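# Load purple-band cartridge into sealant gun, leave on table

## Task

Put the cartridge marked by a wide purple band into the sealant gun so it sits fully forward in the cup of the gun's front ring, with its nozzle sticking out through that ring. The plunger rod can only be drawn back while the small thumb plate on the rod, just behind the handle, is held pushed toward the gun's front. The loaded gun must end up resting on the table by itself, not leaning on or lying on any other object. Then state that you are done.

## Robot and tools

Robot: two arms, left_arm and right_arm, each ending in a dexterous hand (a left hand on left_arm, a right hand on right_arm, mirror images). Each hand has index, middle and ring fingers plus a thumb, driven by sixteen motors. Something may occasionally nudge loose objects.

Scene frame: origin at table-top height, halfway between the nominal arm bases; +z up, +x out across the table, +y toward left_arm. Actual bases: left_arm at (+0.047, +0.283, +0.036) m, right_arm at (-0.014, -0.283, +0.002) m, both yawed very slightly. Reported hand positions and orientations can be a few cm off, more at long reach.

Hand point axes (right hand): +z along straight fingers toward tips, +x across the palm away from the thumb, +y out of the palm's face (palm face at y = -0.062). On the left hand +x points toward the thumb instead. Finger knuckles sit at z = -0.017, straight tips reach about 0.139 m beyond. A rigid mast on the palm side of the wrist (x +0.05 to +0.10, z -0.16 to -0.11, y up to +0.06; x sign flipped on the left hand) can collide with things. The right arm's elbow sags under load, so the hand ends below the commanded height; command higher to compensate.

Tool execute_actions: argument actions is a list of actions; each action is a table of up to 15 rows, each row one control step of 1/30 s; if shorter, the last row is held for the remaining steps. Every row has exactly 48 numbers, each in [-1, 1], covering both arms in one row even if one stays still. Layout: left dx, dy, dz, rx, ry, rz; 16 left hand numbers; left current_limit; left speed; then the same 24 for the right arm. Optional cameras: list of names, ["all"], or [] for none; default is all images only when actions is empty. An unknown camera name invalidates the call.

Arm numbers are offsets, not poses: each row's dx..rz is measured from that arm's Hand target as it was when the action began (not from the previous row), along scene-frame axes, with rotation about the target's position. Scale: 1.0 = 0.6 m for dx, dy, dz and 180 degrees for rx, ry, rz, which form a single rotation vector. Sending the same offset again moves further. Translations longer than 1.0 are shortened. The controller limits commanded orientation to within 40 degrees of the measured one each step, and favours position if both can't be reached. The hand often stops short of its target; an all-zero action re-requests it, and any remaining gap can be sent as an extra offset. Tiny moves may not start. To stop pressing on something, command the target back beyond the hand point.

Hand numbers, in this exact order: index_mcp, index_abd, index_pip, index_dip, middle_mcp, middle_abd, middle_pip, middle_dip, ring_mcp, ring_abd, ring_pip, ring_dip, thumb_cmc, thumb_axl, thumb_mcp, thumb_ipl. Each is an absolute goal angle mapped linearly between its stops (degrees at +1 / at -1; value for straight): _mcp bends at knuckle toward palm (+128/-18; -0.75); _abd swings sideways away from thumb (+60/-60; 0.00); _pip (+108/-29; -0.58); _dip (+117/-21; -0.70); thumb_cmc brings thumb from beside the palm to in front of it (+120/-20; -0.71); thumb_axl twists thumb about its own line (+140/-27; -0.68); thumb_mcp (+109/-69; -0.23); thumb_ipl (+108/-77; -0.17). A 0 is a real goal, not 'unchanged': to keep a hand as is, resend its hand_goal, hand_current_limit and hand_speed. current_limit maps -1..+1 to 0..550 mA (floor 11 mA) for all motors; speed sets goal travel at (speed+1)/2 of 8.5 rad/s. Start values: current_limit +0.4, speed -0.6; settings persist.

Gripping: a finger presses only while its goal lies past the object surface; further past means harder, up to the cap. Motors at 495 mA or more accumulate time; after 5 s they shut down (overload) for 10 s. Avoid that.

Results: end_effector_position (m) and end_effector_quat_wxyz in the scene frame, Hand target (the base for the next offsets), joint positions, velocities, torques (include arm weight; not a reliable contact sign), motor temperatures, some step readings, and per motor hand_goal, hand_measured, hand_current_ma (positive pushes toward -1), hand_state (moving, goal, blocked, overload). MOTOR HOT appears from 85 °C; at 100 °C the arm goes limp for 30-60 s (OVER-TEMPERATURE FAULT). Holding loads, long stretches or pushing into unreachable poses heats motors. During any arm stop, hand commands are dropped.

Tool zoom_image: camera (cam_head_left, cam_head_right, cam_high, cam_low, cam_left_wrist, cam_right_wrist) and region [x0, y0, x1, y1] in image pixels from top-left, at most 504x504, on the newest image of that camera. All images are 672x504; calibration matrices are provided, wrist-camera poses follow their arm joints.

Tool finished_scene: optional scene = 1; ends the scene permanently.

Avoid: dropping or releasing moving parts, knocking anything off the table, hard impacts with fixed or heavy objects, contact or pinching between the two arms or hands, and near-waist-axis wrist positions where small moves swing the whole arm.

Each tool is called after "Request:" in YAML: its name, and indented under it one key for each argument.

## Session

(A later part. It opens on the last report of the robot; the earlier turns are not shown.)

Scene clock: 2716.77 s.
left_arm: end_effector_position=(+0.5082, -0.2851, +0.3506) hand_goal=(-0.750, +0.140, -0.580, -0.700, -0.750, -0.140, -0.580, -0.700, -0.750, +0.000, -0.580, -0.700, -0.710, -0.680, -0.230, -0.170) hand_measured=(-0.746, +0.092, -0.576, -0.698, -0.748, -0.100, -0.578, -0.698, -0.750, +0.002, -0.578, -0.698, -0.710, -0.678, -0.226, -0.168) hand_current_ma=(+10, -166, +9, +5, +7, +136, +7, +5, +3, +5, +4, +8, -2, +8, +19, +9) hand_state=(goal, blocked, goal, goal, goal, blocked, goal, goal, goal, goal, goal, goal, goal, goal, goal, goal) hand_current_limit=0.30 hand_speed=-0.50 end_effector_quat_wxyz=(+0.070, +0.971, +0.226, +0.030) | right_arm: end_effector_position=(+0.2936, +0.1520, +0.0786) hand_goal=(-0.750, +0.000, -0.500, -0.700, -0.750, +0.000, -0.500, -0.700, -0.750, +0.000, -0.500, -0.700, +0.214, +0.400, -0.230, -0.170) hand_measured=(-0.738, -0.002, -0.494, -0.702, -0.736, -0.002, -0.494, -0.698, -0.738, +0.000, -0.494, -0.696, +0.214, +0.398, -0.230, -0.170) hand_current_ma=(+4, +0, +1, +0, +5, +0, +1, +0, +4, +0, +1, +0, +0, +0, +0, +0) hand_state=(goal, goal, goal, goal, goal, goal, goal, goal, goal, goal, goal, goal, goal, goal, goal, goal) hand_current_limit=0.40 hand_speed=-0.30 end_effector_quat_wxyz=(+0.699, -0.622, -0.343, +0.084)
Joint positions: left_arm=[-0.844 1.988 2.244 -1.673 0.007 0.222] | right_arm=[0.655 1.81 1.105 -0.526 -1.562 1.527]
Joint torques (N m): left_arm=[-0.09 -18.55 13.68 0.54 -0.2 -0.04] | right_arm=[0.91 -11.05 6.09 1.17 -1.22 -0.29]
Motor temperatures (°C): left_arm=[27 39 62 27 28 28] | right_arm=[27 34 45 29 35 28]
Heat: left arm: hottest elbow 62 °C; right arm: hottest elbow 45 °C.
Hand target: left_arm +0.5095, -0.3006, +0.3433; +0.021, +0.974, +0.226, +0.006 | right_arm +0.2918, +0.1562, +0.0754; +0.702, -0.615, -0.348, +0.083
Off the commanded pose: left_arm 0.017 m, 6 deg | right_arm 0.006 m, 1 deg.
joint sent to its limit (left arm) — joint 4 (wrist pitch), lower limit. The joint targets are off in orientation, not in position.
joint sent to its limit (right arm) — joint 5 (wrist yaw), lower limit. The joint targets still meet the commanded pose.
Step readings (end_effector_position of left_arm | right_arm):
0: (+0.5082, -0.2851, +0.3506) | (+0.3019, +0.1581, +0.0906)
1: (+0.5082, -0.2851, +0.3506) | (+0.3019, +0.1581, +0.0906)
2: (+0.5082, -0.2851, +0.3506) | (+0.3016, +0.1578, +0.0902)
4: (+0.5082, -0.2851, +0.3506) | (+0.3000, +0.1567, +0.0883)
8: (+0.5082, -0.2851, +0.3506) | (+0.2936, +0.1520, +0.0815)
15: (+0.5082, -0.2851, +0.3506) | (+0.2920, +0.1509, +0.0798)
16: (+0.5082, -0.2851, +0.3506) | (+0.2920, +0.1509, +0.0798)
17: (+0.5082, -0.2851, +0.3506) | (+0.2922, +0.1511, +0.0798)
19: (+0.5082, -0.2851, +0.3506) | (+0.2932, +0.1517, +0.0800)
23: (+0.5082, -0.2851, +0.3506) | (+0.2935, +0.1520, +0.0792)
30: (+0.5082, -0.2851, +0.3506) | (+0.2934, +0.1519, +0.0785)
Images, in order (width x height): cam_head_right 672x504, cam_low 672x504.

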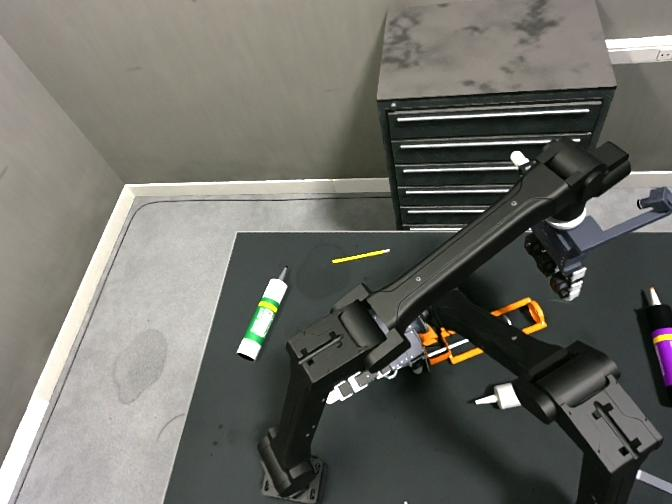

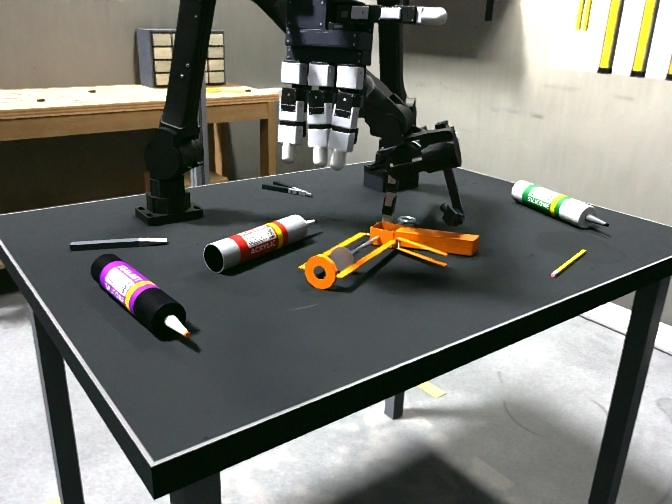

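Request:
execute_actions:
  actions:
    - [[-0.014,0.03,-0.1,0,0,0,-0.75,0.14,-0.58,-0.7,-0.75,-0.14,-0.58,-0.7,-0.75,0,-0.58,-0.7,-0.71,-0.68,-0.23,-0.17,0.3,-0.5,0,0,0,0,0,0,-0.75,0,-0.5,-0.7,-0.75,0,-0.5,-0.7,-0.75,0,-0.5,-0.7,0.214,0.4,-0.23,-0.17,0.4,-0.3]]
    - [[-0.0138,0.0312,-0.1,0,0,0,-0.75,0.14,-0.58,-0.7,-0.75,-0.14,-0.58,-0.7,-0.75,0,-0.58,-0.7,-0.71,-0.68,-0.23,-0.17,0.3,-0.5,0,0,0,0,0,0,-0.75,0,-0.5,-0.7,-0.75,0,-0.5,-0.7,-0.75,0,-0.5,-0.7,0.214,0.4,-0.23,-0.17,0.4,-0.3]]
  cameras: ["cam_low","cam_high"]

Scene clock: 2742.83 s.
left_arm: end_effector_position=(+0.4919, -0.2649, +0.2235) hand_goal=(-0.750, +0.140, -0.580, -0.700, -0.750, -0.140, -0.580, -0.700, -0.750, +0.000, -0.580, -0.700, -0.710, -0.680, -0.230, -0.170) hand_measured=(-0.748, +0.092, -0.578, -0.698, -0.748, -0.100, -0.578, -0.698, -0.748, +0.002, -0.578, -0.698, -0.710, -0.678, -0.226, -0.168) hand_current_ma=(+9, -166, +9, +5, +6, +136, +7, +5, +3, +5, +4, +8, -2, +8, +19, +9) hand_state=(goal, blocked, goal, goal, goal, blocked, goal, goal, goal, goal, goal, goal, goal, goal, goal, goal) hand_current_limit=0.30 hand_speed=-0.50 end_effector_quat_wxyz=(+0.018, +0.974, +0.227, +0.005) | right_arm: end_effector_position=(+0.2936, +0.1521, +0.0786) hand_goal=(-0.750, +0.000, -0.500, -0.700, -0.750, +0.000, -0.500, -0.700, -0.750, +0.000, -0.500, -0.700, +0.214, +0.400, -0.230, -0.170) hand_measured=(-0.738, -0.002, -0.494, -0.702, -0.736, -0.002, -0.494, -0.698, -0.738, +0.000, -0.494, -0.696, +0.214, +0.398, -0.230, -0.170) hand_current_ma=(+4, +0, +1, +0, +5, +0, +1, +0, +4, +0, +1, +0, +0, +0, +0, +0) hand_state=(goal, goal, goal, goal, goal, goal, goal, goal, goal, goal, goal, goal, goal, goal, goal, goal) hand_current_limit=0.40 hand_speed=-0.30 end_effector_quat_wxyz=(+0.699, -0.622, -0.343, +0.084)
Joint positions: left_arm=[-0.844 1.957 1.894 -1.471 0.007 0.222] | right_arm=[0.655 1.81 1.105 -0.526 -1.562 1.527]
Joint torques (N m): left_arm=[1.14 -22.3 8.73 0.98 -0.11 0.15] | right_arm=[0.91 -11.11 6.08 1.13 -1.22 -0.28]
Motor temperatures (°C): left_arm=[27 39 63 27 28 28] | right_arm=[27 34 43 29 36 28]
Heat: left arm: hottest elbow 63 °C; right arm: hottest elbow 43 °C.
Hand target: left_arm +0.4928, -0.2639, +0.2231; +0.021, +0.974, +0.226, +0.006 | right_arm +0.2918, +0.1562, +0.0754; +0.702, -0.615, -0.349, +0.083
Off the commanded pose: left_arm 0.001 m, 0 deg | right_arm 0.006 m, 1 deg.
joint sent to its limit (right arm) — joint 5 (wrist yaw), lower limit. The joint targets still meet the commanded pose.
Step readings (end_effector_position of left_arm | right_arm):
0: (+0.5082, -0.2851, +0.3506) | (+0.2936, +0.1521, +0.0786)
1: (+0.5082, -0.2851, +0.3506) | (+0.2936, +0.1521, +0.0786)
2: (+0.5082, -0.2851, +0.3506) | (+0.2936, +0.1521, +0.0786)
4: (+0.5074, -0.2841, +0.3457) | (+0.2936, +0.1521, +0.0786)
8: (+0.5031, -0.2789, +0.3228) | (+0.2936, +0.1521, +0.0786)
15: (+0.5007, -0.2758, +0.3060) | (+0.2936, +0.1521, +0.0786)
16: (+0.5009, -0.2761, +0.3055) | (+0.2936, +0.1521, +0.0786)
17: (+0.5014, -0.2767, +0.3014) | (+0.2936, +0.1521, +0.0786)
19: (+0.4992, -0.2740, +0.2882) | (+0.2936, +0.1521, +0.0786)
23: (+0.4908, -0.2636, +0.2420) | (+0.2936, +0.1521, +0.0786)
30: (+0.4905, -0.2632, +0.2223) | (+0.2936, +0.1521, +0.0786)
Images, in order (width x height): cam_high 672x504, cam_low 672x504.

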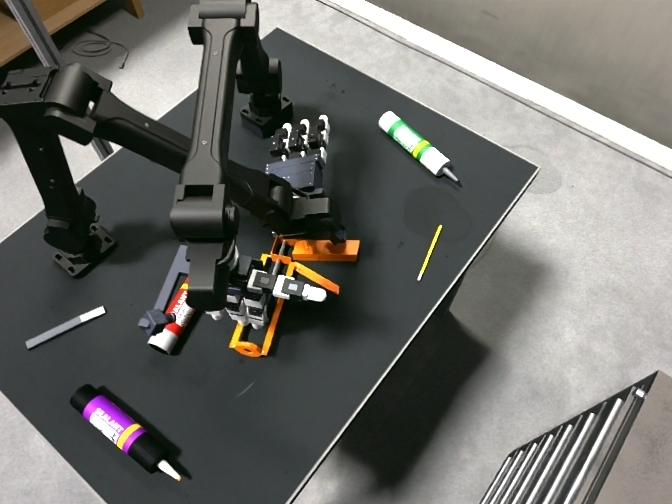

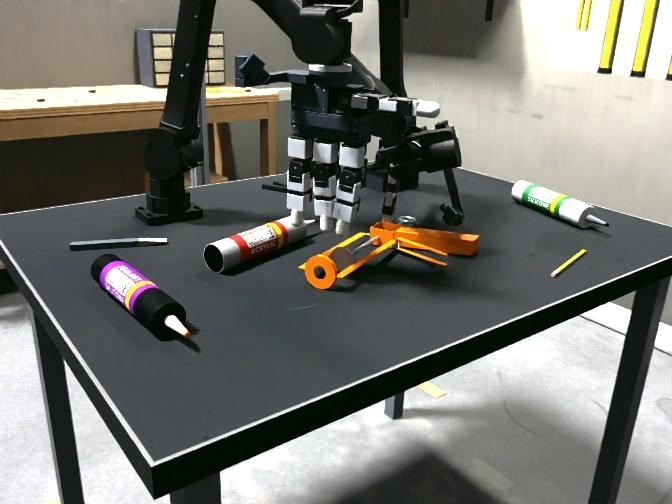

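Request:
execute_actions:
  actions:
    - [[0.002,-0.002,-0.09,0,0,0,-0.75,0.14,-0.58,-0.7,-0.75,-0.14,-0.58,-0.7,-0.75,0,-0.58,-0.7,-0.71,-0.68,-0.23,-0.17,0.3,-0.5,0,0,0,0,0,0,-0.75,0,-0.5,-0.7,-0.75,0,-0.5,-0.7,-0.75,0,-0.5,-0.7,0.214,0.4,-0.23,-0.17,0.4,-0.3]]
  cameras: ["cam_low","cam_high"]

Request:
zoom_image:
  camera: "cam_low"
  region: [280, 190, 400, 300]

Request:
zoom_image:
  camera: "cam_high"
  region: [220, 270, 320, 370]

Scene clock: 2749.40 s.
left_arm: end_effector_position=(+0.4922, -0.2654, +0.1883) hand_goal=(-0.750, +0.140, -0.580, -0.700, -0.750, -0.140, -0.580, -0.700, -0.750, +0.000, -0.580, -0.700, -0.710, -0.680, -0.230, -0.170) hand_measured=(-0.748, +0.092, -0.578, -0.698, -0.748, -0.100, -0.578, -0.698, -0.748, +0.002, -0.578, -0.698, -0.710, -0.678, -0.226, -0.168) hand_current_ma=(+9, -166, +9, +5, +5, +136, +7, +5, +3, +5, +4, +8, -2, +8, +19, +9) hand_state=(goal, blocked, goal, goal, goal, blocked, goal, goal, goal, goal, goal, goal, goal, goal, goal, goal) hand_current_limit=0.30 hand_speed=-0.50 end_effector_quat_wxyz=(+0.030, +0.973, +0.227, +0.011) | right_arm: end_effector_position=(+0.2936, +0.1521, +0.0786) hand_goal=(-0.750, +0.000, -0.500, -0.700, -0.750, +0.000, -0.500, -0.700, -0.750, +0.000, -0.500, -0.700, +0.214, +0.400, -0.230, -0.170) hand_measured=(-0.738, -0.002, -0.494, -0.702, -0.736, -0.002, -0.494, -0.698, -0.738, +0.000, -0.494, -0.696, +0.214, +0.398, -0.230, -0.170) hand_current_ma=(+4, +0, +1, +0, +5, +0, +1, +0, +4, +0, +1, +0, +0, +0, +0, +0) hand_state=(goal, goal, goal, goal, goal, goal, goal, goal, goal, goal, goal, goal, goal, goal, goal, goal) hand_current_limit=0.40 hand_speed=-0.30 end_effector_quat_wxyz=(+0.699, -0.622, -0.343, +0.084)
Joint positions: left_arm=[-0.844 1.952 1.787 -1.342 0.007 0.222] | right_arm=[0.655 1.81 1.105 -0.526 -1.562 1.527]
Joint torques (N m): left_arm=[0.79 -20.01 8.73 1.07 -0.1 0.11] | right_arm=[0.91 -11.05 6.09 1.13 -1.22 -0.28]
Motor temperatures (°C): left_arm=[27 40 61 27 28 28] | right_arm=[27 34 43 29 36 28]
Heat: left arm: hottest elbow 61 °C; right arm: hottest elbow 43 °C.
Hand target: left_arm +0.4940, -0.2650, +0.1690; +0.021, +0.974, +0.226, +0.006 | right_arm +0.2918, +0.1562, +0.0754; +0.702, -0.615, -0.349, +0.083
Off the commanded pose: left_arm 0.019 m, 1 deg | right_arm 0.006 m, 1 deg.
joint sent to its limit (right arm) — joint 5 (wrist yaw), lower limit. The joint targets still meet the commanded pose.
Step readings (end_effector_position of left_arm | right_arm):
0: (+0.4919, -0.2649, +0.2235) | (+0.2936, +0.1521, +0.0786)
1: (+0.4919, -0.2650, +0.2232) | (+0.2936, +0.1521, +0.0786)
2: (+0.4924, -0.2656, +0.2210) | (+0.2936, +0.1521, +0.0786)
4: (+0.4938, -0.2673, +0.2154) | (+0.2936, +0.1521, +0.0786)
8: (+0.4912, -0.2642, +0.1931) | (+0.2936, +0.1521, +0.0786)
15: (+0.4919, -0.2650, +0.1881) | (+0.2936, +0.1521, +0.0786)
Images, in order (width x height): cam_high 672x504, cam_low 672x504.

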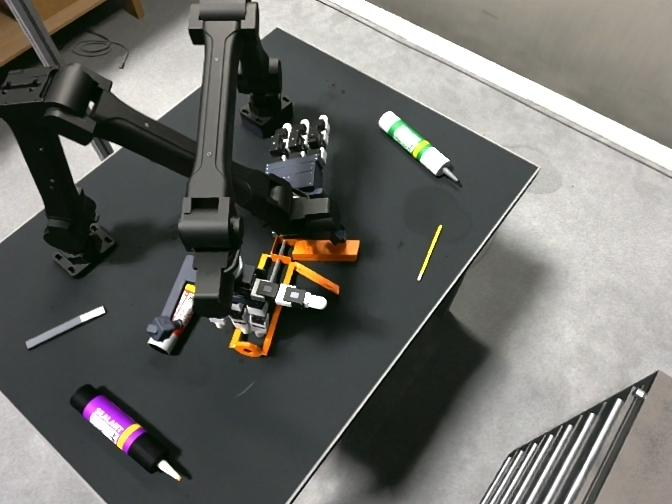

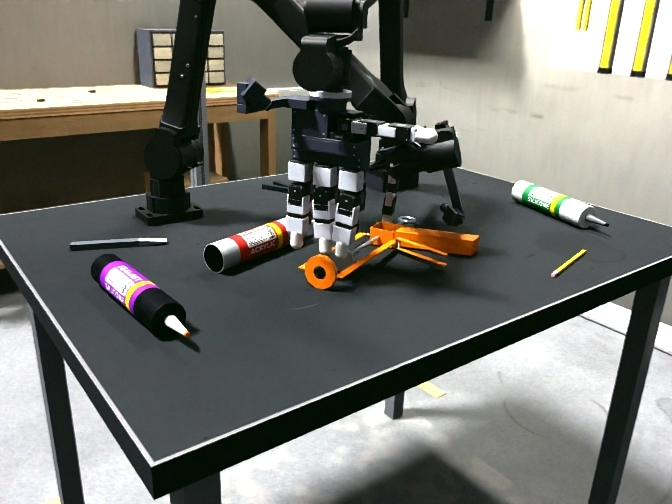

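Scaled by 4.200 from the camera's 672x504 image, which has a finer 960x720 frame.

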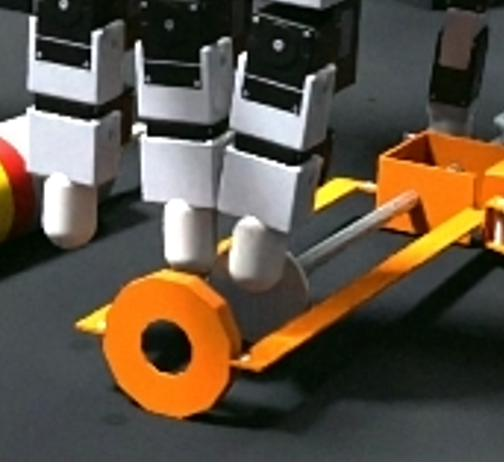

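Scaled by 5.040 from the camera's 672x504 image, which has a finer 960x720 frame.

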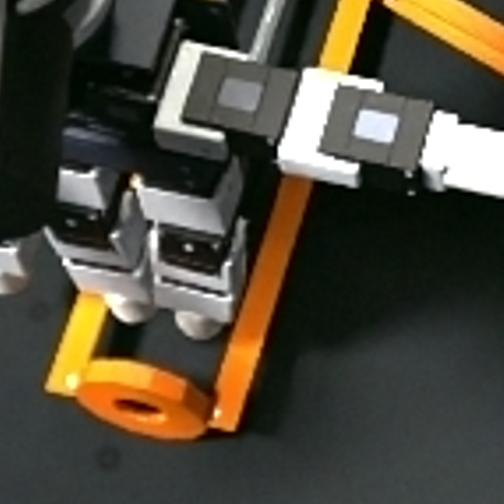

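Request:
execute_actions:
  actions:
    - [[0.001,0,-0.065,0,0,0,-0.75,0.14,-0.58,-0.7,-0.75,-0.14,-0.58,-0.7,-0.75,0,-0.58,-0.7,-0.71,-0.68,-0.23,-0.17,0.3,-0.5,0,0,0,0,0,0,-0.75,0,-0.5,-0.7,-0.75,0,-0.5,-0.7,-0.75,0,-0.5,-0.7,0.214,0.4,-0.23,-0.17,0.4,-0.3]]
  cameras: ["cam_low","cam_high"]

Request:
zoom_image:
  camera: "cam_low"
  region: [280, 190, 400, 300]

Request:
zoom_image:
  camera: "cam_high"
  region: [220, 270, 320, 370]

Scene clock: 2758.03 s.
left_arm: end_effector_position=(+0.4920, -0.2662, +0.1610) hand_goal=(-0.750, +0.140, -0.580, -0.700, -0.750, -0.140, -0.580, -0.700, -0.750, +0.000, -0.580, -0.700, -0.710, -0.680, -0.230, -0.170) hand_measured=(-0.750, +0.092, -0.580, -0.698, -0.750, -0.100, -0.580, -0.698, -0.748, +0.002, -0.578, -0.698, -0.710, -0.678, -0.226, -0.168) hand_current_ma=(+0, -166, +2, +4, -3, +136, +1, +5, +3, +5, +4, +8, -2, +8, +19, +9) hand_state=(goal, blocked, goal, goal, goal, blocked, goal, goal, goal, goal, goal, goal, goal, goal, goal, goal) hand_current_limit=0.30 hand_speed=-0.50 end_effector_quat_wxyz=(+0.037, +0.973, +0.226, +0.012) | right_arm: end_effector_position=(+0.2936, +0.1521, +0.0786) hand_goal=(-0.750, +0.000, -0.500, -0.700, -0.750, +0.000, -0.500, -0.700, -0.750, +0.000, -0.500, -0.700, +0.214, +0.400, -0.230, -0.170) hand_measured=(-0.738, -0.002, -0.494, -0.702, -0.736, -0.002, -0.494, -0.698, -0.738, +0.000, -0.494, -0.696, +0.214, +0.398, -0.230, -0.170) hand_current_ma=(+4, +0, +1, +0, +5, +0, +1, +0, +4, +0, +1, +0, +0, +0, +0, +0) hand_state=(goal, goal, goal, goal, goal, goal, goal, goal, goal, goal, goal, goal, goal, goal, goal, goal) hand_current_limit=0.40 hand_speed=-0.30 end_effector_quat_wxyz=(+0.699, -0.622, -0.343, +0.084)
Joint positions: left_arm=[-0.844 1.961 1.724 -1.257 0.011 0.222] | right_arm=[0.655 1.81 1.105 -0.526 -1.562 1.527]
Joint torques (N m): left_arm=[1.49 -18.67 8.27 1.51 -0.26 0.13] | right_arm=[0.97 -11.05 6.09 1.13 -1.22 -0.28]
Motor temperatures (°C): left_arm=[27 40 60 27 28 28] | right_arm=[27 34 43 29 36 28]
Heat: left arm: hottest elbow 60 °C; right arm: hottest elbow 43 °C.
Hand target: left_arm +0.4946, -0.2651, +0.1301; +0.021, +0.974, +0.226, +0.006 | right_arm +0.2918, +0.1562, +0.0754; +0.702, -0.615, -0.349, +0.083
Off the commanded pose: left_arm 0.031 m, 2 deg | right_arm 0.006 m, 1 deg.
joint sent to its limit (right arm) — joint 5 (wrist yaw), lower limit. The joint targets still meet the commanded pose.
Step readings (end_effector_position of left_arm | right_arm):
0: (+0.4922, -0.2654, +0.1883) | (+0.2936, +0.1521, +0.0786)
1: (+0.4923, -0.2655, +0.1884) | (+0.2936, +0.1521, +0.0786)
2: (+0.4928, -0.2661, +0.1871) | (+0.2936, +0.1521, +0.0786)
4: (+0.4942, -0.2678, +0.1830) | (+0.2936, +0.1521, +0.0786)
8: (+0.4921, -0.2657, +0.1672) | (+0.2936, +0.1521, +0.0786)
15: (+0.4919, -0.2662, +0.1610) | (+0.2936, +0.1521, +0.0786)
Images, in order (width x height): cam_high 672x504, cam_low 672x504.

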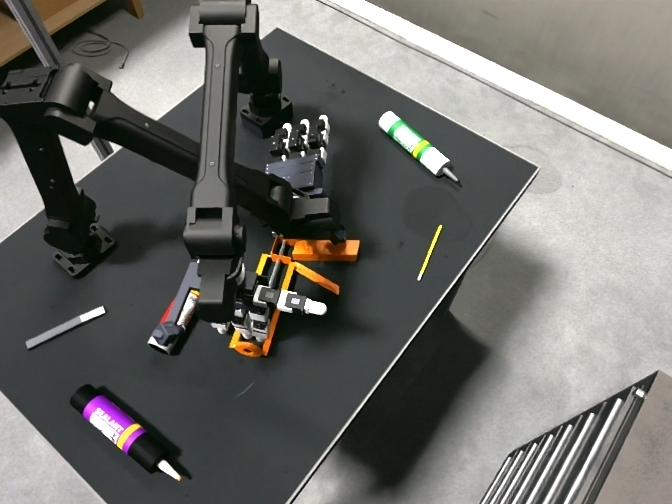

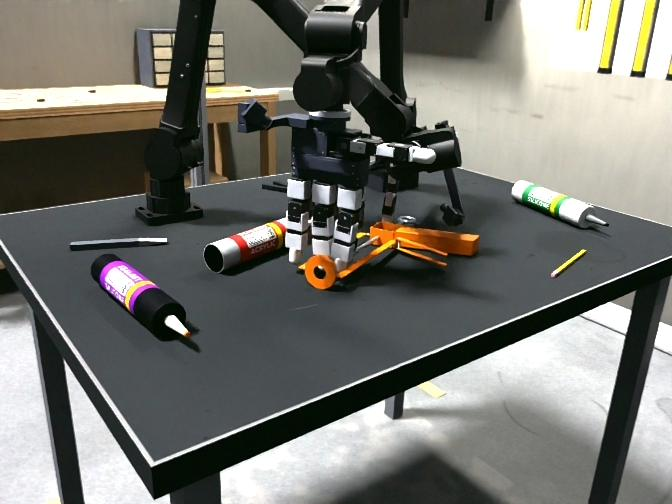

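Scaled by 4.200 from the camera's 672x504 image, which has a finer 960x720 frame.

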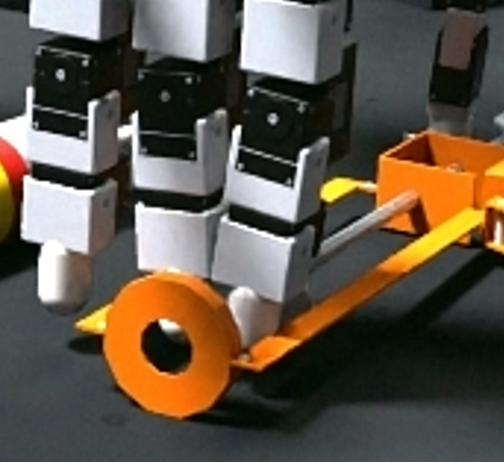

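Scaled by 5.040 from the camera's 672x504 image, which has a finer 960x720 frame.

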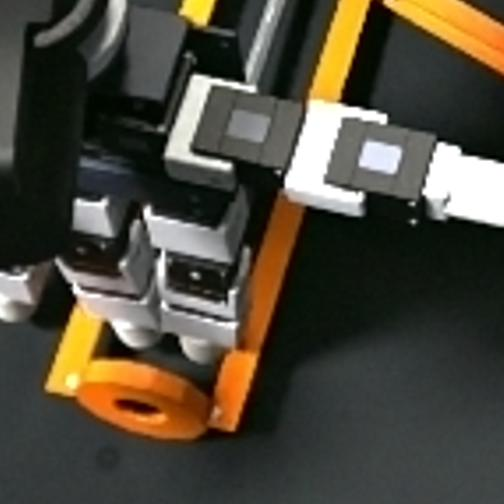

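Request:
execute_actions:
  actions:
    - [[-0.003,-0.0015,-0.035,0,0,0,-0.75,0.14,-0.58,-0.7,-0.75,-0.14,-0.58,-0.7,-0.75,0,-0.58,-0.7,-0.71,-0.68,-0.23,-0.17,0.3,-0.5,0,0,0,0,0,0,-0.75,0,-0.5,-0.7,-0.75,0,-0.5,-0.7,-0.75,0,-0.5,-0.7,0.214,0.4,-0.23,-0.17,0.4,-0.3]]
  cameras: ["cam_low","cam_high"]

Request:
zoom_image:
  camera: "cam_low"
  region: [280, 190, 400, 300]

Request:
zoom_image:
  camera: "cam_high"
  region: [220, 270, 320, 370]

Scene clock: 2770.63 s.
left_arm: end_effector_position=(+0.4922, -0.2678, +0.1488) hand_goal=(-0.750, +0.140, -0.580, -0.700, -0.750, -0.140, -0.580, -0.700, -0.750, +0.000, -0.580, -0.700, -0.710, -0.680, -0.230, -0.170) hand_measured=(-0.750, +0.092, -0.580, -0.700, -0.752, -0.100, -0.580, -0.698, -0.748, +0.002, -0.578, -0.698, -0.710, -0.678, -0.226, -0.168) hand_current_ma=(-2, -166, +0, +2, -6, +137, -1, +5, +3, +5, +4, +8, -2, +8, +19, +9) hand_state=(goal, blocked, goal, goal, goal, blocked, goal, goal, goal, goal, goal, goal, goal, goal, goal, goal) hand_current_limit=0.30 hand_speed=-0.50 end_effector_quat_wxyz=(+0.044, +0.973, +0.226, +0.012) | right_arm: end_effector_position=(+0.2936, +0.1521, +0.0786) hand_goal=(-0.750, +0.000, -0.500, -0.700, -0.750, +0.000, -0.500, -0.700, -0.750, +0.000, -0.500, -0.700, +0.214, +0.400, -0.230, -0.170) hand_measured=(-0.738, -0.002, -0.494, -0.702, -0.736, -0.002, -0.494, -0.698, -0.738, +0.000, -0.494, -0.696, +0.214, +0.398, -0.230, -0.170) hand_current_ma=(+4, +0, +1, +0, +5, +0, +1, +0, +4, +0, +1, +0, +0, +0, +0, +0) hand_state=(goal, goal, goal, goal, goal, goal, goal, goal, goal, goal, goal, goal, goal, goal, goal, goal) hand_current_limit=0.40 hand_speed=-0.30 end_effector_quat_wxyz=(+0.699, -0.622, -0.343, +0.084)
Joint positions: left_arm=[-0.844 1.966 1.695 -1.211 0.016 0.222] | right_arm=[0.655 1.81 1.105 -0.526 -1.562 1.527]
Joint torques (N m): left_arm=[0.62 -18.08 7.8 1.43 -0.46 0.11] | right_arm=[0.91 -11.05 6.09 1.13 -1.22 -0.28]
Motor temperatures (°C): left_arm=[27 40 59 27 28 28] | right_arm=[27 34 43 29 36 28]
Heat: left arm: hottest elbow 59 °C; right arm: hottest elbow 43 °C.
Hand target: left_arm +0.4928, -0.2660, +0.1091; +0.021, +0.974, +0.226, +0.006 | right_arm +0.2918, +0.1562, +0.0754; +0.702, -0.615, -0.349, +0.083
Off the commanded pose: left_arm 0.040 m, 3 deg | right_arm 0.006 m, 1 deg.
joint sent to its limit (right arm) — joint 5 (wrist yaw), lower limit. The joint targets still meet the commanded pose.
Step readings (end_effector_position of left_arm | right_arm):
0: (+0.4920, -0.2662, +0.1610) | (+0.2936, +0.1521, +0.0786)
1: (+0.4920, -0.2663, +0.1610) | (+0.2936, +0.1521, +0.0786)
2: (+0.4920, -0.2663, +0.1600) | (+0.2936, +0.1521, +0.0786)
4: (+0.4924, -0.2671, +0.1579) | (+0.2936, +0.1521, +0.0786)
8: (+0.4921, -0.2675, +0.1516) | (+0.2936, +0.1521, +0.0786)
15: (+0.4922, -0.2678, +0.1488) | (+0.2936, +0.1521, +0.0786)
Images, in order (width x height): cam_high 672x504, cam_low 672x504.

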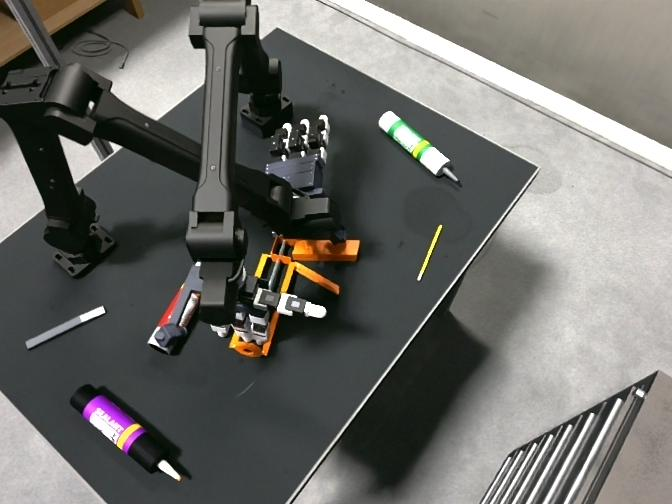

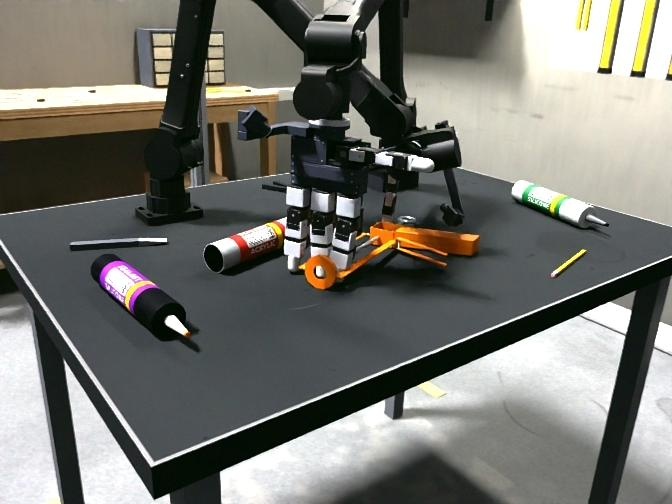

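Scaled by 4.200 from the camera's 672x504 image, which has a finer 960x720 frame.

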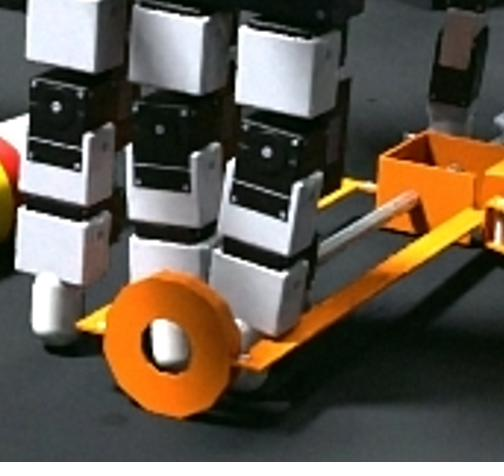

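Scaled by 5.040 from the camera's 672x504 image, which has a finer 960x720 frame.

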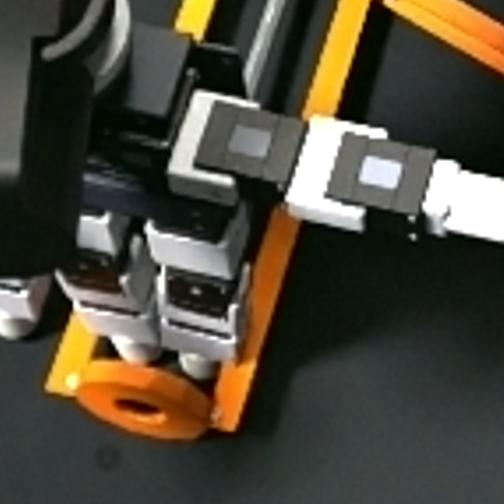

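Request:
execute_actions:
  actions:
    - [[-0.012,0.024,0,0,0,0,-0.85,0.14,-0.58,-0.7,-0.85,-0.14,-0.58,-0.7,-0.75,0,-0.58,-0.7,-0.71,-0.68,-0.23,-0.17,0.7,-0.5,0.005,-0.01,0,0,0,0,-0.75,0,-0.5,-0.7,-0.75,0,-0.5,-0.7,-0.75,0,-0.5,-0.7,0.214,0.4,-0.23,-0.17,0.7,-0.3]]
    - [[-0.006,0.012,0,0,0,0,-0.85,0.14,-0.58,-0.7,-0.85,-0.14,-0.58,-0.7,-0.75,0,-0.58,-0.7,-0.71,-0.68,-0.23,-0.17,0.7,-0.5,0.005,-0.01,0,0,0,0,-0.75,0,-0.5,-0.7,-0.75,0,-0.5,-0.7,-0.75,0,-0.5,-0.7,0.214,0.4,-0.23,-0.17,0.7,-0.3]]
  cameras: ["cam_low","cam_high","cam_head_right"]

Request:
zoom_image:
  camera: "cam_low"
  region: [300, 190, 430, 300]

Request:
zoom_image:
  camera: "cam_head_right"
  region: [375, 310, 465, 385]

Request:
zoom_image:
  camera: "cam_high"
  region: [245, 200, 315, 257]

Scene clock: 2788.57 s.
left_arm: end_effector_position=(+0.4887, -0.2642, +0.1481) hand_goal=(-0.850, +0.140, -0.580, -0.700, -0.850, -0.140, -0.580, -0.700, -0.750, +0.000, -0.580, -0.700, -0.710, -0.680, -0.230, -0.170) hand_measured=(-0.812, +0.100, -0.558, -0.690, -0.814, -0.092, -0.564, -0.690, -0.748, +0.002, -0.578, -0.698, -0.710, -0.678, -0.226, -0.168) hand_current_ma=(+159, -135, +80, +38, +154, +166, +62, +32, +3, +5, +4, +8, -2, +8, +19, +9) hand_state=(blocked, blocked, blocked, goal, blocked, blocked, goal, goal, goal, goal, goal, goal, goal, goal, goal, goal) hand_current_limit=0.70 hand_speed=-0.50 end_effector_quat_wxyz=(+0.059, +0.973, +0.224, +0.020) | right_arm: end_effector_position=(+0.2928, +0.1487, +0.0759) hand_goal=(-0.750, +0.000, -0.500, -0.700, -0.750, +0.000, -0.500, -0.700, -0.750, +0.000, -0.500, -0.700, +0.214, +0.400, -0.230, -0.170) hand_measured=(-0.738, -0.002, -0.494, -0.702, -0.736, -0.002, -0.494, -0.698, -0.738, +0.000, -0.494, -0.696, +0.214, +0.398, -0.230, -0.170) hand_current_ma=(+4, +0, +1, +0, +5, +0, +1, +0, +4, +0, +1, +0, +0, +0, +0, +0) hand_state=(goal, goal, goal, goal, goal, goal, goal, goal, goal, goal, goal, goal, goal, goal, goal, goal) hand_current_limit=0.70 hand_speed=-0.30 end_effector_quat_wxyz=(+0.700, -0.622, -0.341, +0.083)
Joint positions: left_arm=[-0.844 1.935 1.635 -1.146 0.016 0.226] | right_arm=[0.65 1.81 1.096 -0.526 -1.565 1.518]
Joint torques (N m): left_arm=[1.79 -19.6 5.6 0.28 -0.42 0.14] | right_arm=[-0.67 -11.87 5.53 0.77 -1.13 -0.34]
Motor temperatures (°C): left_arm=[27 40 58 27 28 28] | right_arm=[27 34 42 29 36 28]
Heat: left arm: hottest elbow 58 °C; right arm: hottest elbow 42 °C.
Hand target: left_arm +0.4820, -0.2444, +0.1089; +0.021, +0.974, +0.226, +0.006 | right_arm +0.2978, +0.1443, +0.0755; +0.703, -0.615, -0.349, +0.083
Off the commanded pose: left_arm 0.044 m, 5 deg | right_arm 0.007 m, 1 deg.
joint read past its limit (right arm) — joint 5 (wrist yaw), lower limit.
joint sent to its limit (right arm) — joint 5 (wrist yaw), lower limit. The joint targets still meet the commanded pose.
Step readings (end_effector_position of left_arm | right_arm):
0: (+0.4922, -0.2678, +0.1488) | (+0.2936, +0.1521, +0.0786)
1: (+0.4921, -0.2678, +0.1485) | (+0.2936, +0.1521, +0.0786)
2: (+0.4924, -0.2682, +0.1476) | (+0.2936, +0.1521, +0.0786)
4: (+0.4931, -0.2692, +0.1470) | (+0.2931, +0.1517, +0.0780)
8: (+0.4919, -0.2677, +0.1475) | (+0.2914, +0.1504, +0.0762)
15: (+0.4915, -0.2673, +0.1479) | (+0.2913, +0.1504, +0.0760)
16: (+0.4914, -0.2672, +0.1476) | (+0.2913, +0.1504, +0.0760)
17: (+0.4912, -0.2670, +0.1475) | (+0.2914, +0.1504, +0.0760)
19: (+0.4903, -0.2660, +0.1479) | (+0.2914, +0.1500, +0.0757)
23: (+0.4891, -0.2645, +0.1482) | (+0.2928, +0.1488, +0.0758)
30: (+0.4888, -0.2642, +0.1483) | (+0.2928, +0.1487, +0.0759)
Images, in order (width x height): cam_head_right 672x504, cam_high 672x504, cam_low 672x504.

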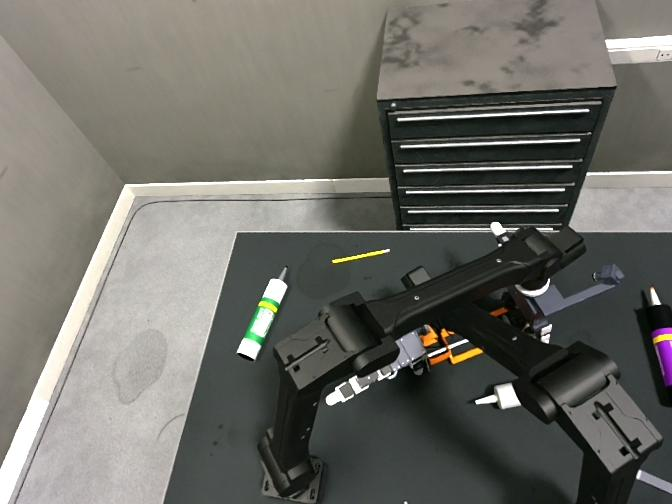

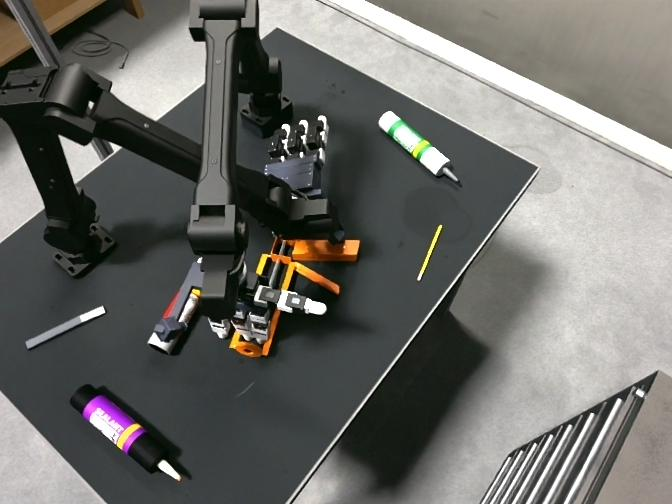

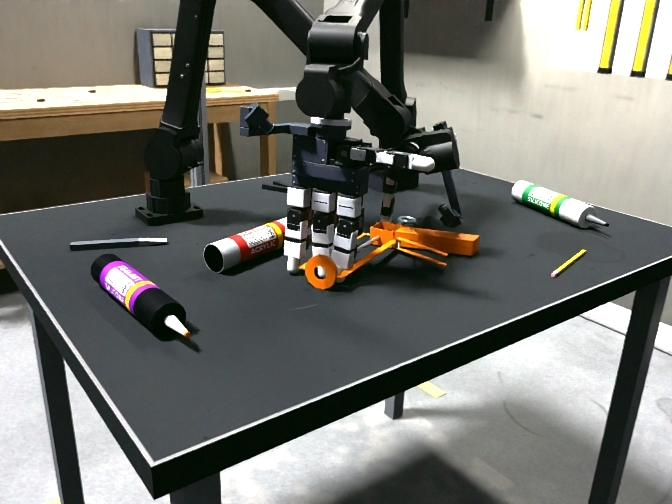

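Scaled by 3.877 from the camera's 672x504 image, which has a finer 960x720 frame.

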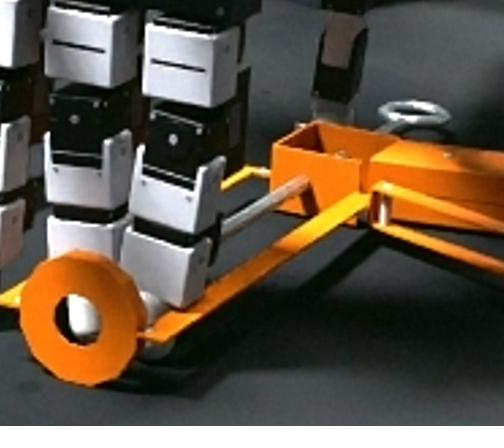

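Scaled by 5.600 from the camera's 672x504 image, which has a finer 960x720 frame.

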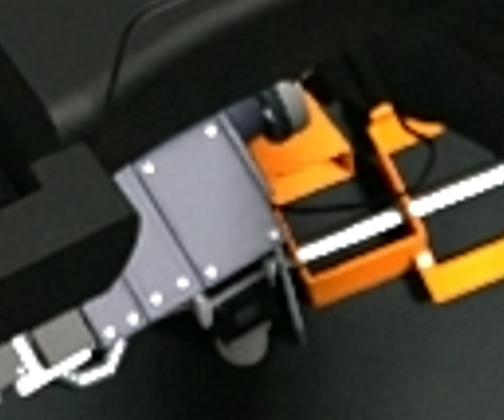

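Scaled by 7.200 from the camera's 672x504 image, which has a finer 960x720 frame.

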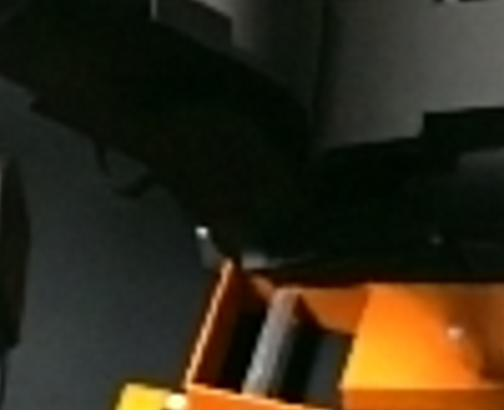

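Request:
execute_actions:
  actions:
    - [[-0.01,0.02,0.035,0,0,0,-0.75,0.14,-0.58,-0.7,-0.75,-0.14,-0.58,-0.7,-0.75,0,-0.58,-0.7,-0.71,-0.68,-0.23,-0.17,0.3,-0.5,0,0,0,0,0,0,-0.75,0,-0.5,-0.7,-0.75,0,-0.5,-0.7,-0.75,0,-0.5,-0.7,0.214,0.4,-0.23,-0.17,0.7,-0.3]]
  cameras: ["cam_low","cam_high"]

Request:
zoom_image:
  camera: "cam_low"
  region: [300, 190, 430, 300]

Request:
zoom_image:
  camera: "cam_high"
  region: [220, 270, 320, 370]

Scene clock: 2799.90 s.
left_arm: end_effector_position=(+0.4797, -0.2515, +0.1463) hand_goal=(-0.750, +0.140, -0.580, -0.700, -0.750, -0.140, -0.580, -0.700, -0.750, +0.000, -0.580, -0.700, -0.710, -0.680, -0.230, -0.170) hand_measured=(-0.734, +0.100, -0.568, -0.692, -0.736, -0.092, -0.572, -0.698, -0.738, +0.002, -0.572, -0.696, -0.710, -0.678, -0.226, -0.168) hand_current_ma=(+59, -135, +46, +26, +57, +166, +30, +3, +44, +5, +25, +12, -2, +8, +19, +9) hand_state=(goal, blocked, goal, goal, goal, blocked, goal, goal, goal, goal, goal, goal, goal, goal, goal, goal) hand_current_limit=0.30 hand_speed=-0.50 end_effector_quat_wxyz=(+0.045, +0.973, +0.224, +0.016) | right_arm: end_effector_position=(+0.2928, +0.1487, +0.0759) hand_goal=(-0.750, +0.000, -0.500, -0.700, -0.750, +0.000, -0.500, -0.700, -0.750, +0.000, -0.500, -0.700, +0.214, +0.400, -0.230, -0.170) hand_measured=(-0.738, -0.002, -0.494, -0.702, -0.736, -0.002, -0.494, -0.698, -0.738, +0.000, -0.494, -0.696, +0.214, +0.398, -0.230, -0.170) hand_current_ma=(+4, +0, +1, +0, +5, +0, +1, +0, +4, +0, +1, +0, +0, +0, +0, +0) hand_state=(goal, goal, goal, goal, goal, goal, goal, goal, goal, goal, goal, goal, goal, goal, goal, goal) hand_current_limit=0.70 hand_speed=-0.30 end_effector_quat_wxyz=(+0.700, -0.622, -0.341, +0.083)
Joint positions: left_arm=[-0.844 1.912 1.603 -1.166 0.01 0.226] | right_arm=[0.65 1.81 1.096 -0.526 -1.565 1.518]
Joint torques (N m): left_arm=[2.37 -21.13 6.48 -0.03 -0.17 0.22] | right_arm=[-0.67 -11.87 5.52 0.77 -1.13 -0.33]
Motor temperatures (°C): left_arm=[27 39 56 27 28 28] | right_arm=[27 34 42 29 36 28]
Heat: left arm: hottest elbow 56 °C; right arm: hottest elbow 42 °C.
Hand target: left_arm +0.4760, -0.2323, +0.1300; +0.021, +0.974, +0.226, +0.006 | right_arm +0.2978, +0.1443, +0.0755; +0.703, -0.615, -0.349, +0.083
Off the commanded pose: left_arm 0.025 m, 3 deg | right_arm 0.007 m, 1 deg.
joint read past its limit (right arm) — joint 5 (wrist yaw), lower limit.
joint sent to its limit (right arm) — joint 5 (wrist yaw), lower limit. The joint targets still meet the commanded pose.
Step readings (end_effector_position of left_arm | right_arm):
0: (+0.4887, -0.2642, +0.1481) | (+0.2928, +0.1487, +0.0759)
1: (+0.4888, -0.2642, +0.1484) | (+0.2928, +0.1487, +0.0759)
2: (+0.4881, -0.2629, +0.1484) | (+0.2928, +0.1487, +0.0759)
4: (+0.4846, -0.2579, +0.1475) | (+0.2928, +0.1487, +0.0759)
8: (+0.4800, -0.2520, +0.1463) | (+0.2928, +0.1487, +0.0759)
15: (+0.4797, -0.2515, +0.1463) | (+0.2928, +0.1487, +0.0759)
Images, in order (width x height): cam_high 672x504, cam_low 672x504.

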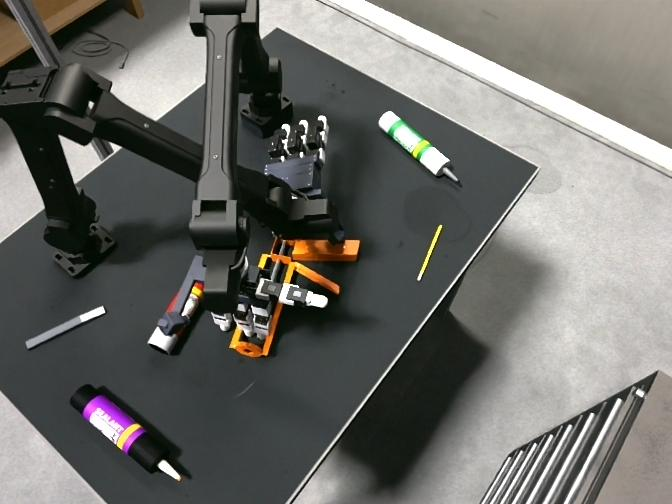

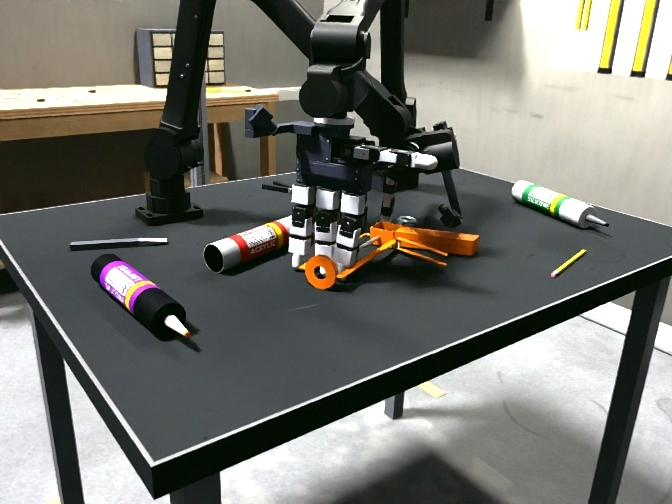

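Scaled by 3.877 from the camera's 672x504 image, which has a finer 960x720 frame.

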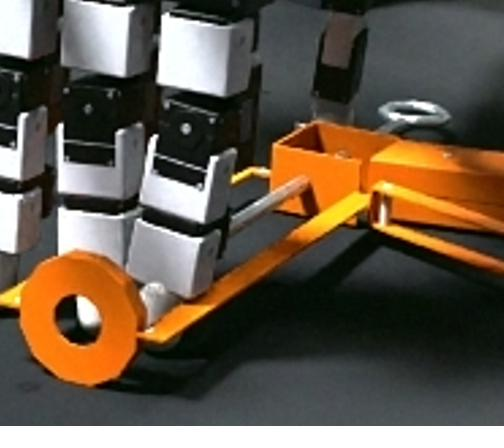

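Scaled by 5.040 from the camera's 672x504 image, which has a finer 960x720 frame.

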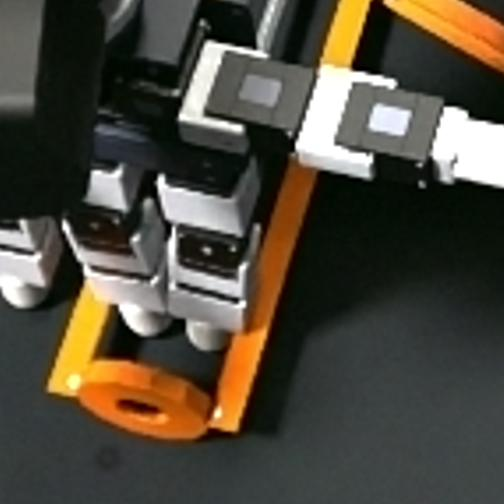

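Request:
execute_actions:
  actions:
    - [[-0.004,0.008,0.025,0,0,0,-0.8,0.14,-0.58,-0.7,-0.8,-0.14,-0.58,-0.7,-0.75,0,-0.58,-0.7,-0.71,-0.68,-0.23,-0.17,0.5,-0.5,0,0,0,0,0,0,-0.75,0,-0.5,-0.7,-0.75,0,-0.5,-0.7,-0.75,0,-0.5,-0.7,0.214,0.4,-0.23,-0.17,0.7,-0.3]]
  cameras: ["cam_low","cam_high"]

Request:
zoom_image:
  camera: "cam_low"
  region: [300, 190, 430, 300]

Scene clock: 2809.60 s.
left_arm: end_effector_position=(+0.4738, -0.2457, +0.1462) hand_goal=(-0.800, +0.140, -0.580, -0.700, -0.800, -0.140, -0.580, -0.700, -0.750, +0.000, -0.580, -0.700, -0.710, -0.680, -0.230, -0.170) hand_measured=(-0.754, +0.100, -0.566, -0.700, -0.756, -0.092, -0.570, -0.700, -0.746, +0.000, -0.576, -0.698, -0.710, -0.678, -0.226, -0.168) hand_current_ma=(+201, -135, +46, +2, +193, +166, +33, +1, +12, +2, +9, +9, -2, +8, +19, +9) hand_state=(blocked, blocked, goal, goal, blocked, blocked, goal, goal, goal, goal, goal, goal, goal, goal, goal, goal) hand_current_limit=0.50 hand_speed=-0.50 end_effector_quat_wxyz=(+0.035, +0.975, +0.221, +0.010) | right_arm: end_effector_position=(+0.2928, +0.1487, +0.0759) hand_goal=(-0.750, +0.000, -0.500, -0.700, -0.750, +0.000, -0.500, -0.700, -0.750, +0.000, -0.500, -0.700, +0.214, +0.400, -0.230, -0.170) hand_measured=(-0.738, -0.002, -0.494, -0.702, -0.736, -0.002, -0.494, -0.698, -0.738, +0.000, -0.494, -0.696, +0.214, +0.398, -0.230, -0.170) hand_current_ma=(+4, +0, +1, +0, +5, +0, +1, +0, +4, +0, +1, +0, +0, +0, +0, +0) hand_state=(goal, goal, goal, goal, goal, goal, goal, goal, goal, goal, goal, goal, goal, goal, goal, goal) hand_current_limit=0.70 hand_speed=-0.30 end_effector_quat_wxyz=(+0.700, -0.622, -0.341, +0.083)
Joint positions: left_arm=[-0.844 1.903 1.596 -1.191 0.012 0.233] | right_arm=[0.65 1.81 1.096 -0.526 -1.565 1.518]
Joint torques (N m): left_arm=[2.49 -21.71 7.09 -0.32 -0.28 0.14] | right_arm=[-0.67 -11.87 5.53 0.77 -1.12 -0.33]
Heat: left arm: hottest elbow 54 °C; right arm: hottest elbow 42 °C.
Hand target: left_arm +0.4735, -0.2276, +0.1451; +0.021, +0.974, +0.226, +0.006 | right_arm +0.2978, +0.1443, +0.0754; +0.702, -0.615, -0.349, +0.083
Off the commanded pose: left_arm 0.018 m, 2 deg | right_arm 0.007 m, 1 deg.
joint read past its limit (right arm) — joint 5 (wrist yaw), lower limit.
joint sent to its limit (right arm) — joint 5 (wrist yaw), lower limit. The joint targets still meet the commanded pose.
Step readings (end_effector_position of left_arm | right_arm):
0: (+0.4797, -0.2515, +0.1463) | (+0.2928, +0.1487, +0.0759)
1: (+0.4797, -0.2516, +0.1463) | (+0.2928, +0.1487, +0.0759)
2: (+0.4797, -0.2516, +0.1466) | (+0.2928, +0.1487, +0.0759)
4: (+0.4788, -0.2507, +0.1470) | (+0.2928, +0.1487, +0.0759)
8: (+0.4754, -0.2473, +0.1465) | (+0.2928, +0.1487, +0.0759)
15: (+0.4739, -0.2457, +0.1462) | (+0.2928, +0.1487, +0.0759)
Images, in order (width x height): cam_high 672x504, cam_low 672x504.

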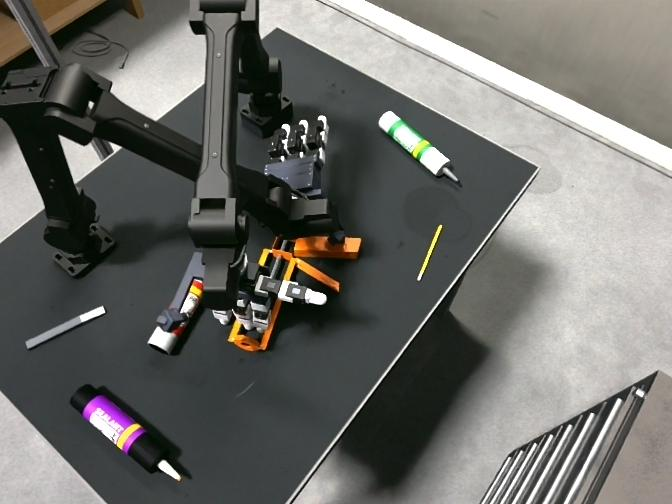

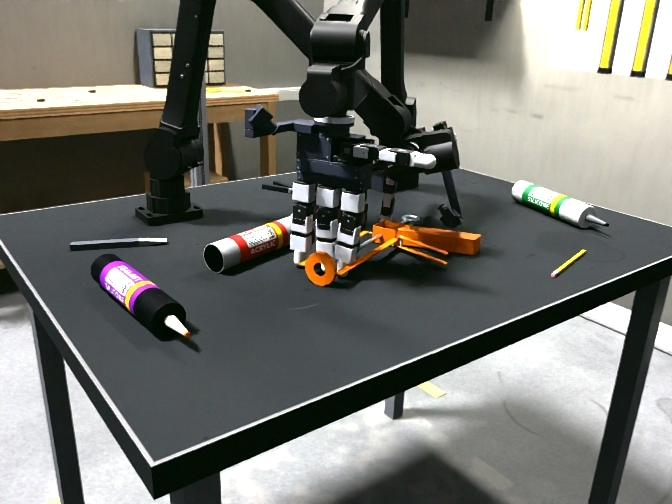

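Scaled by 3.877 from the camera's 672x504 image, which has a finer 960x720 frame.

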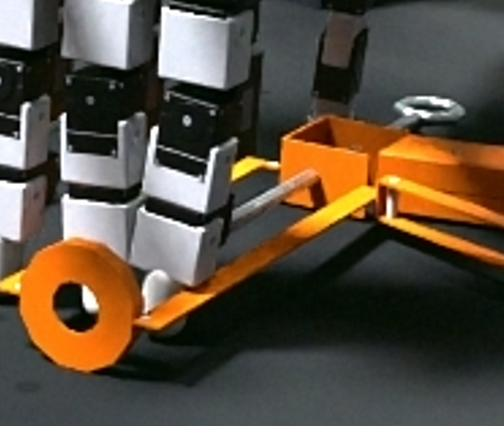

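Request:
zoom_image:
  camera: "cam_high"
  region: [240, 195, 340, 275]

Request:
zoom_image:
  camera: "cam_low"
  region: [340, 190, 430, 250]

Request:
zoom_image:
  camera: "cam_high"
  region: [220, 270, 320, 370]

Scaled by 5.040 from the camera's 672x504 image, which has a finer 960x720 frame.

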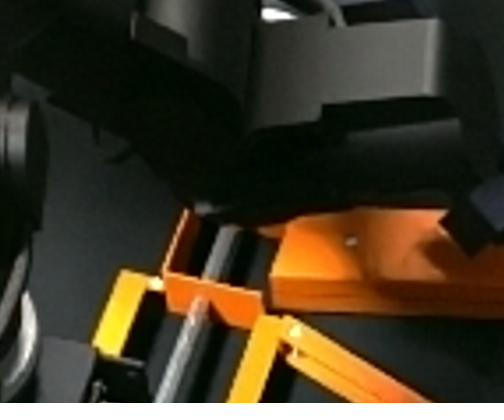

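Scaled by 5.600 from the camera's 672x504 image, which has a finer 960x720 frame.

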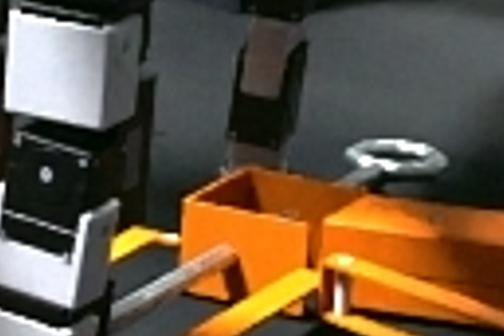

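Scaled by 5.040 from the camera's 672x504 image, which has a finer 960x720 frame.

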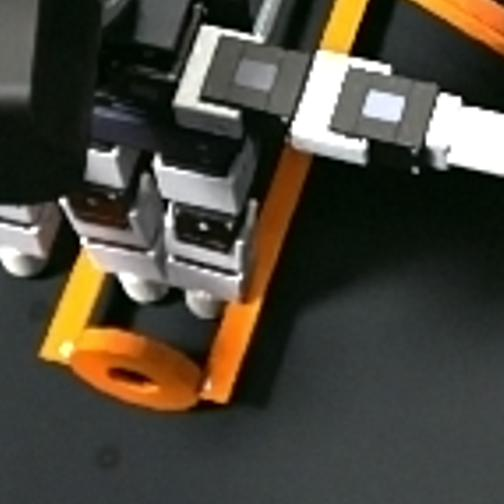

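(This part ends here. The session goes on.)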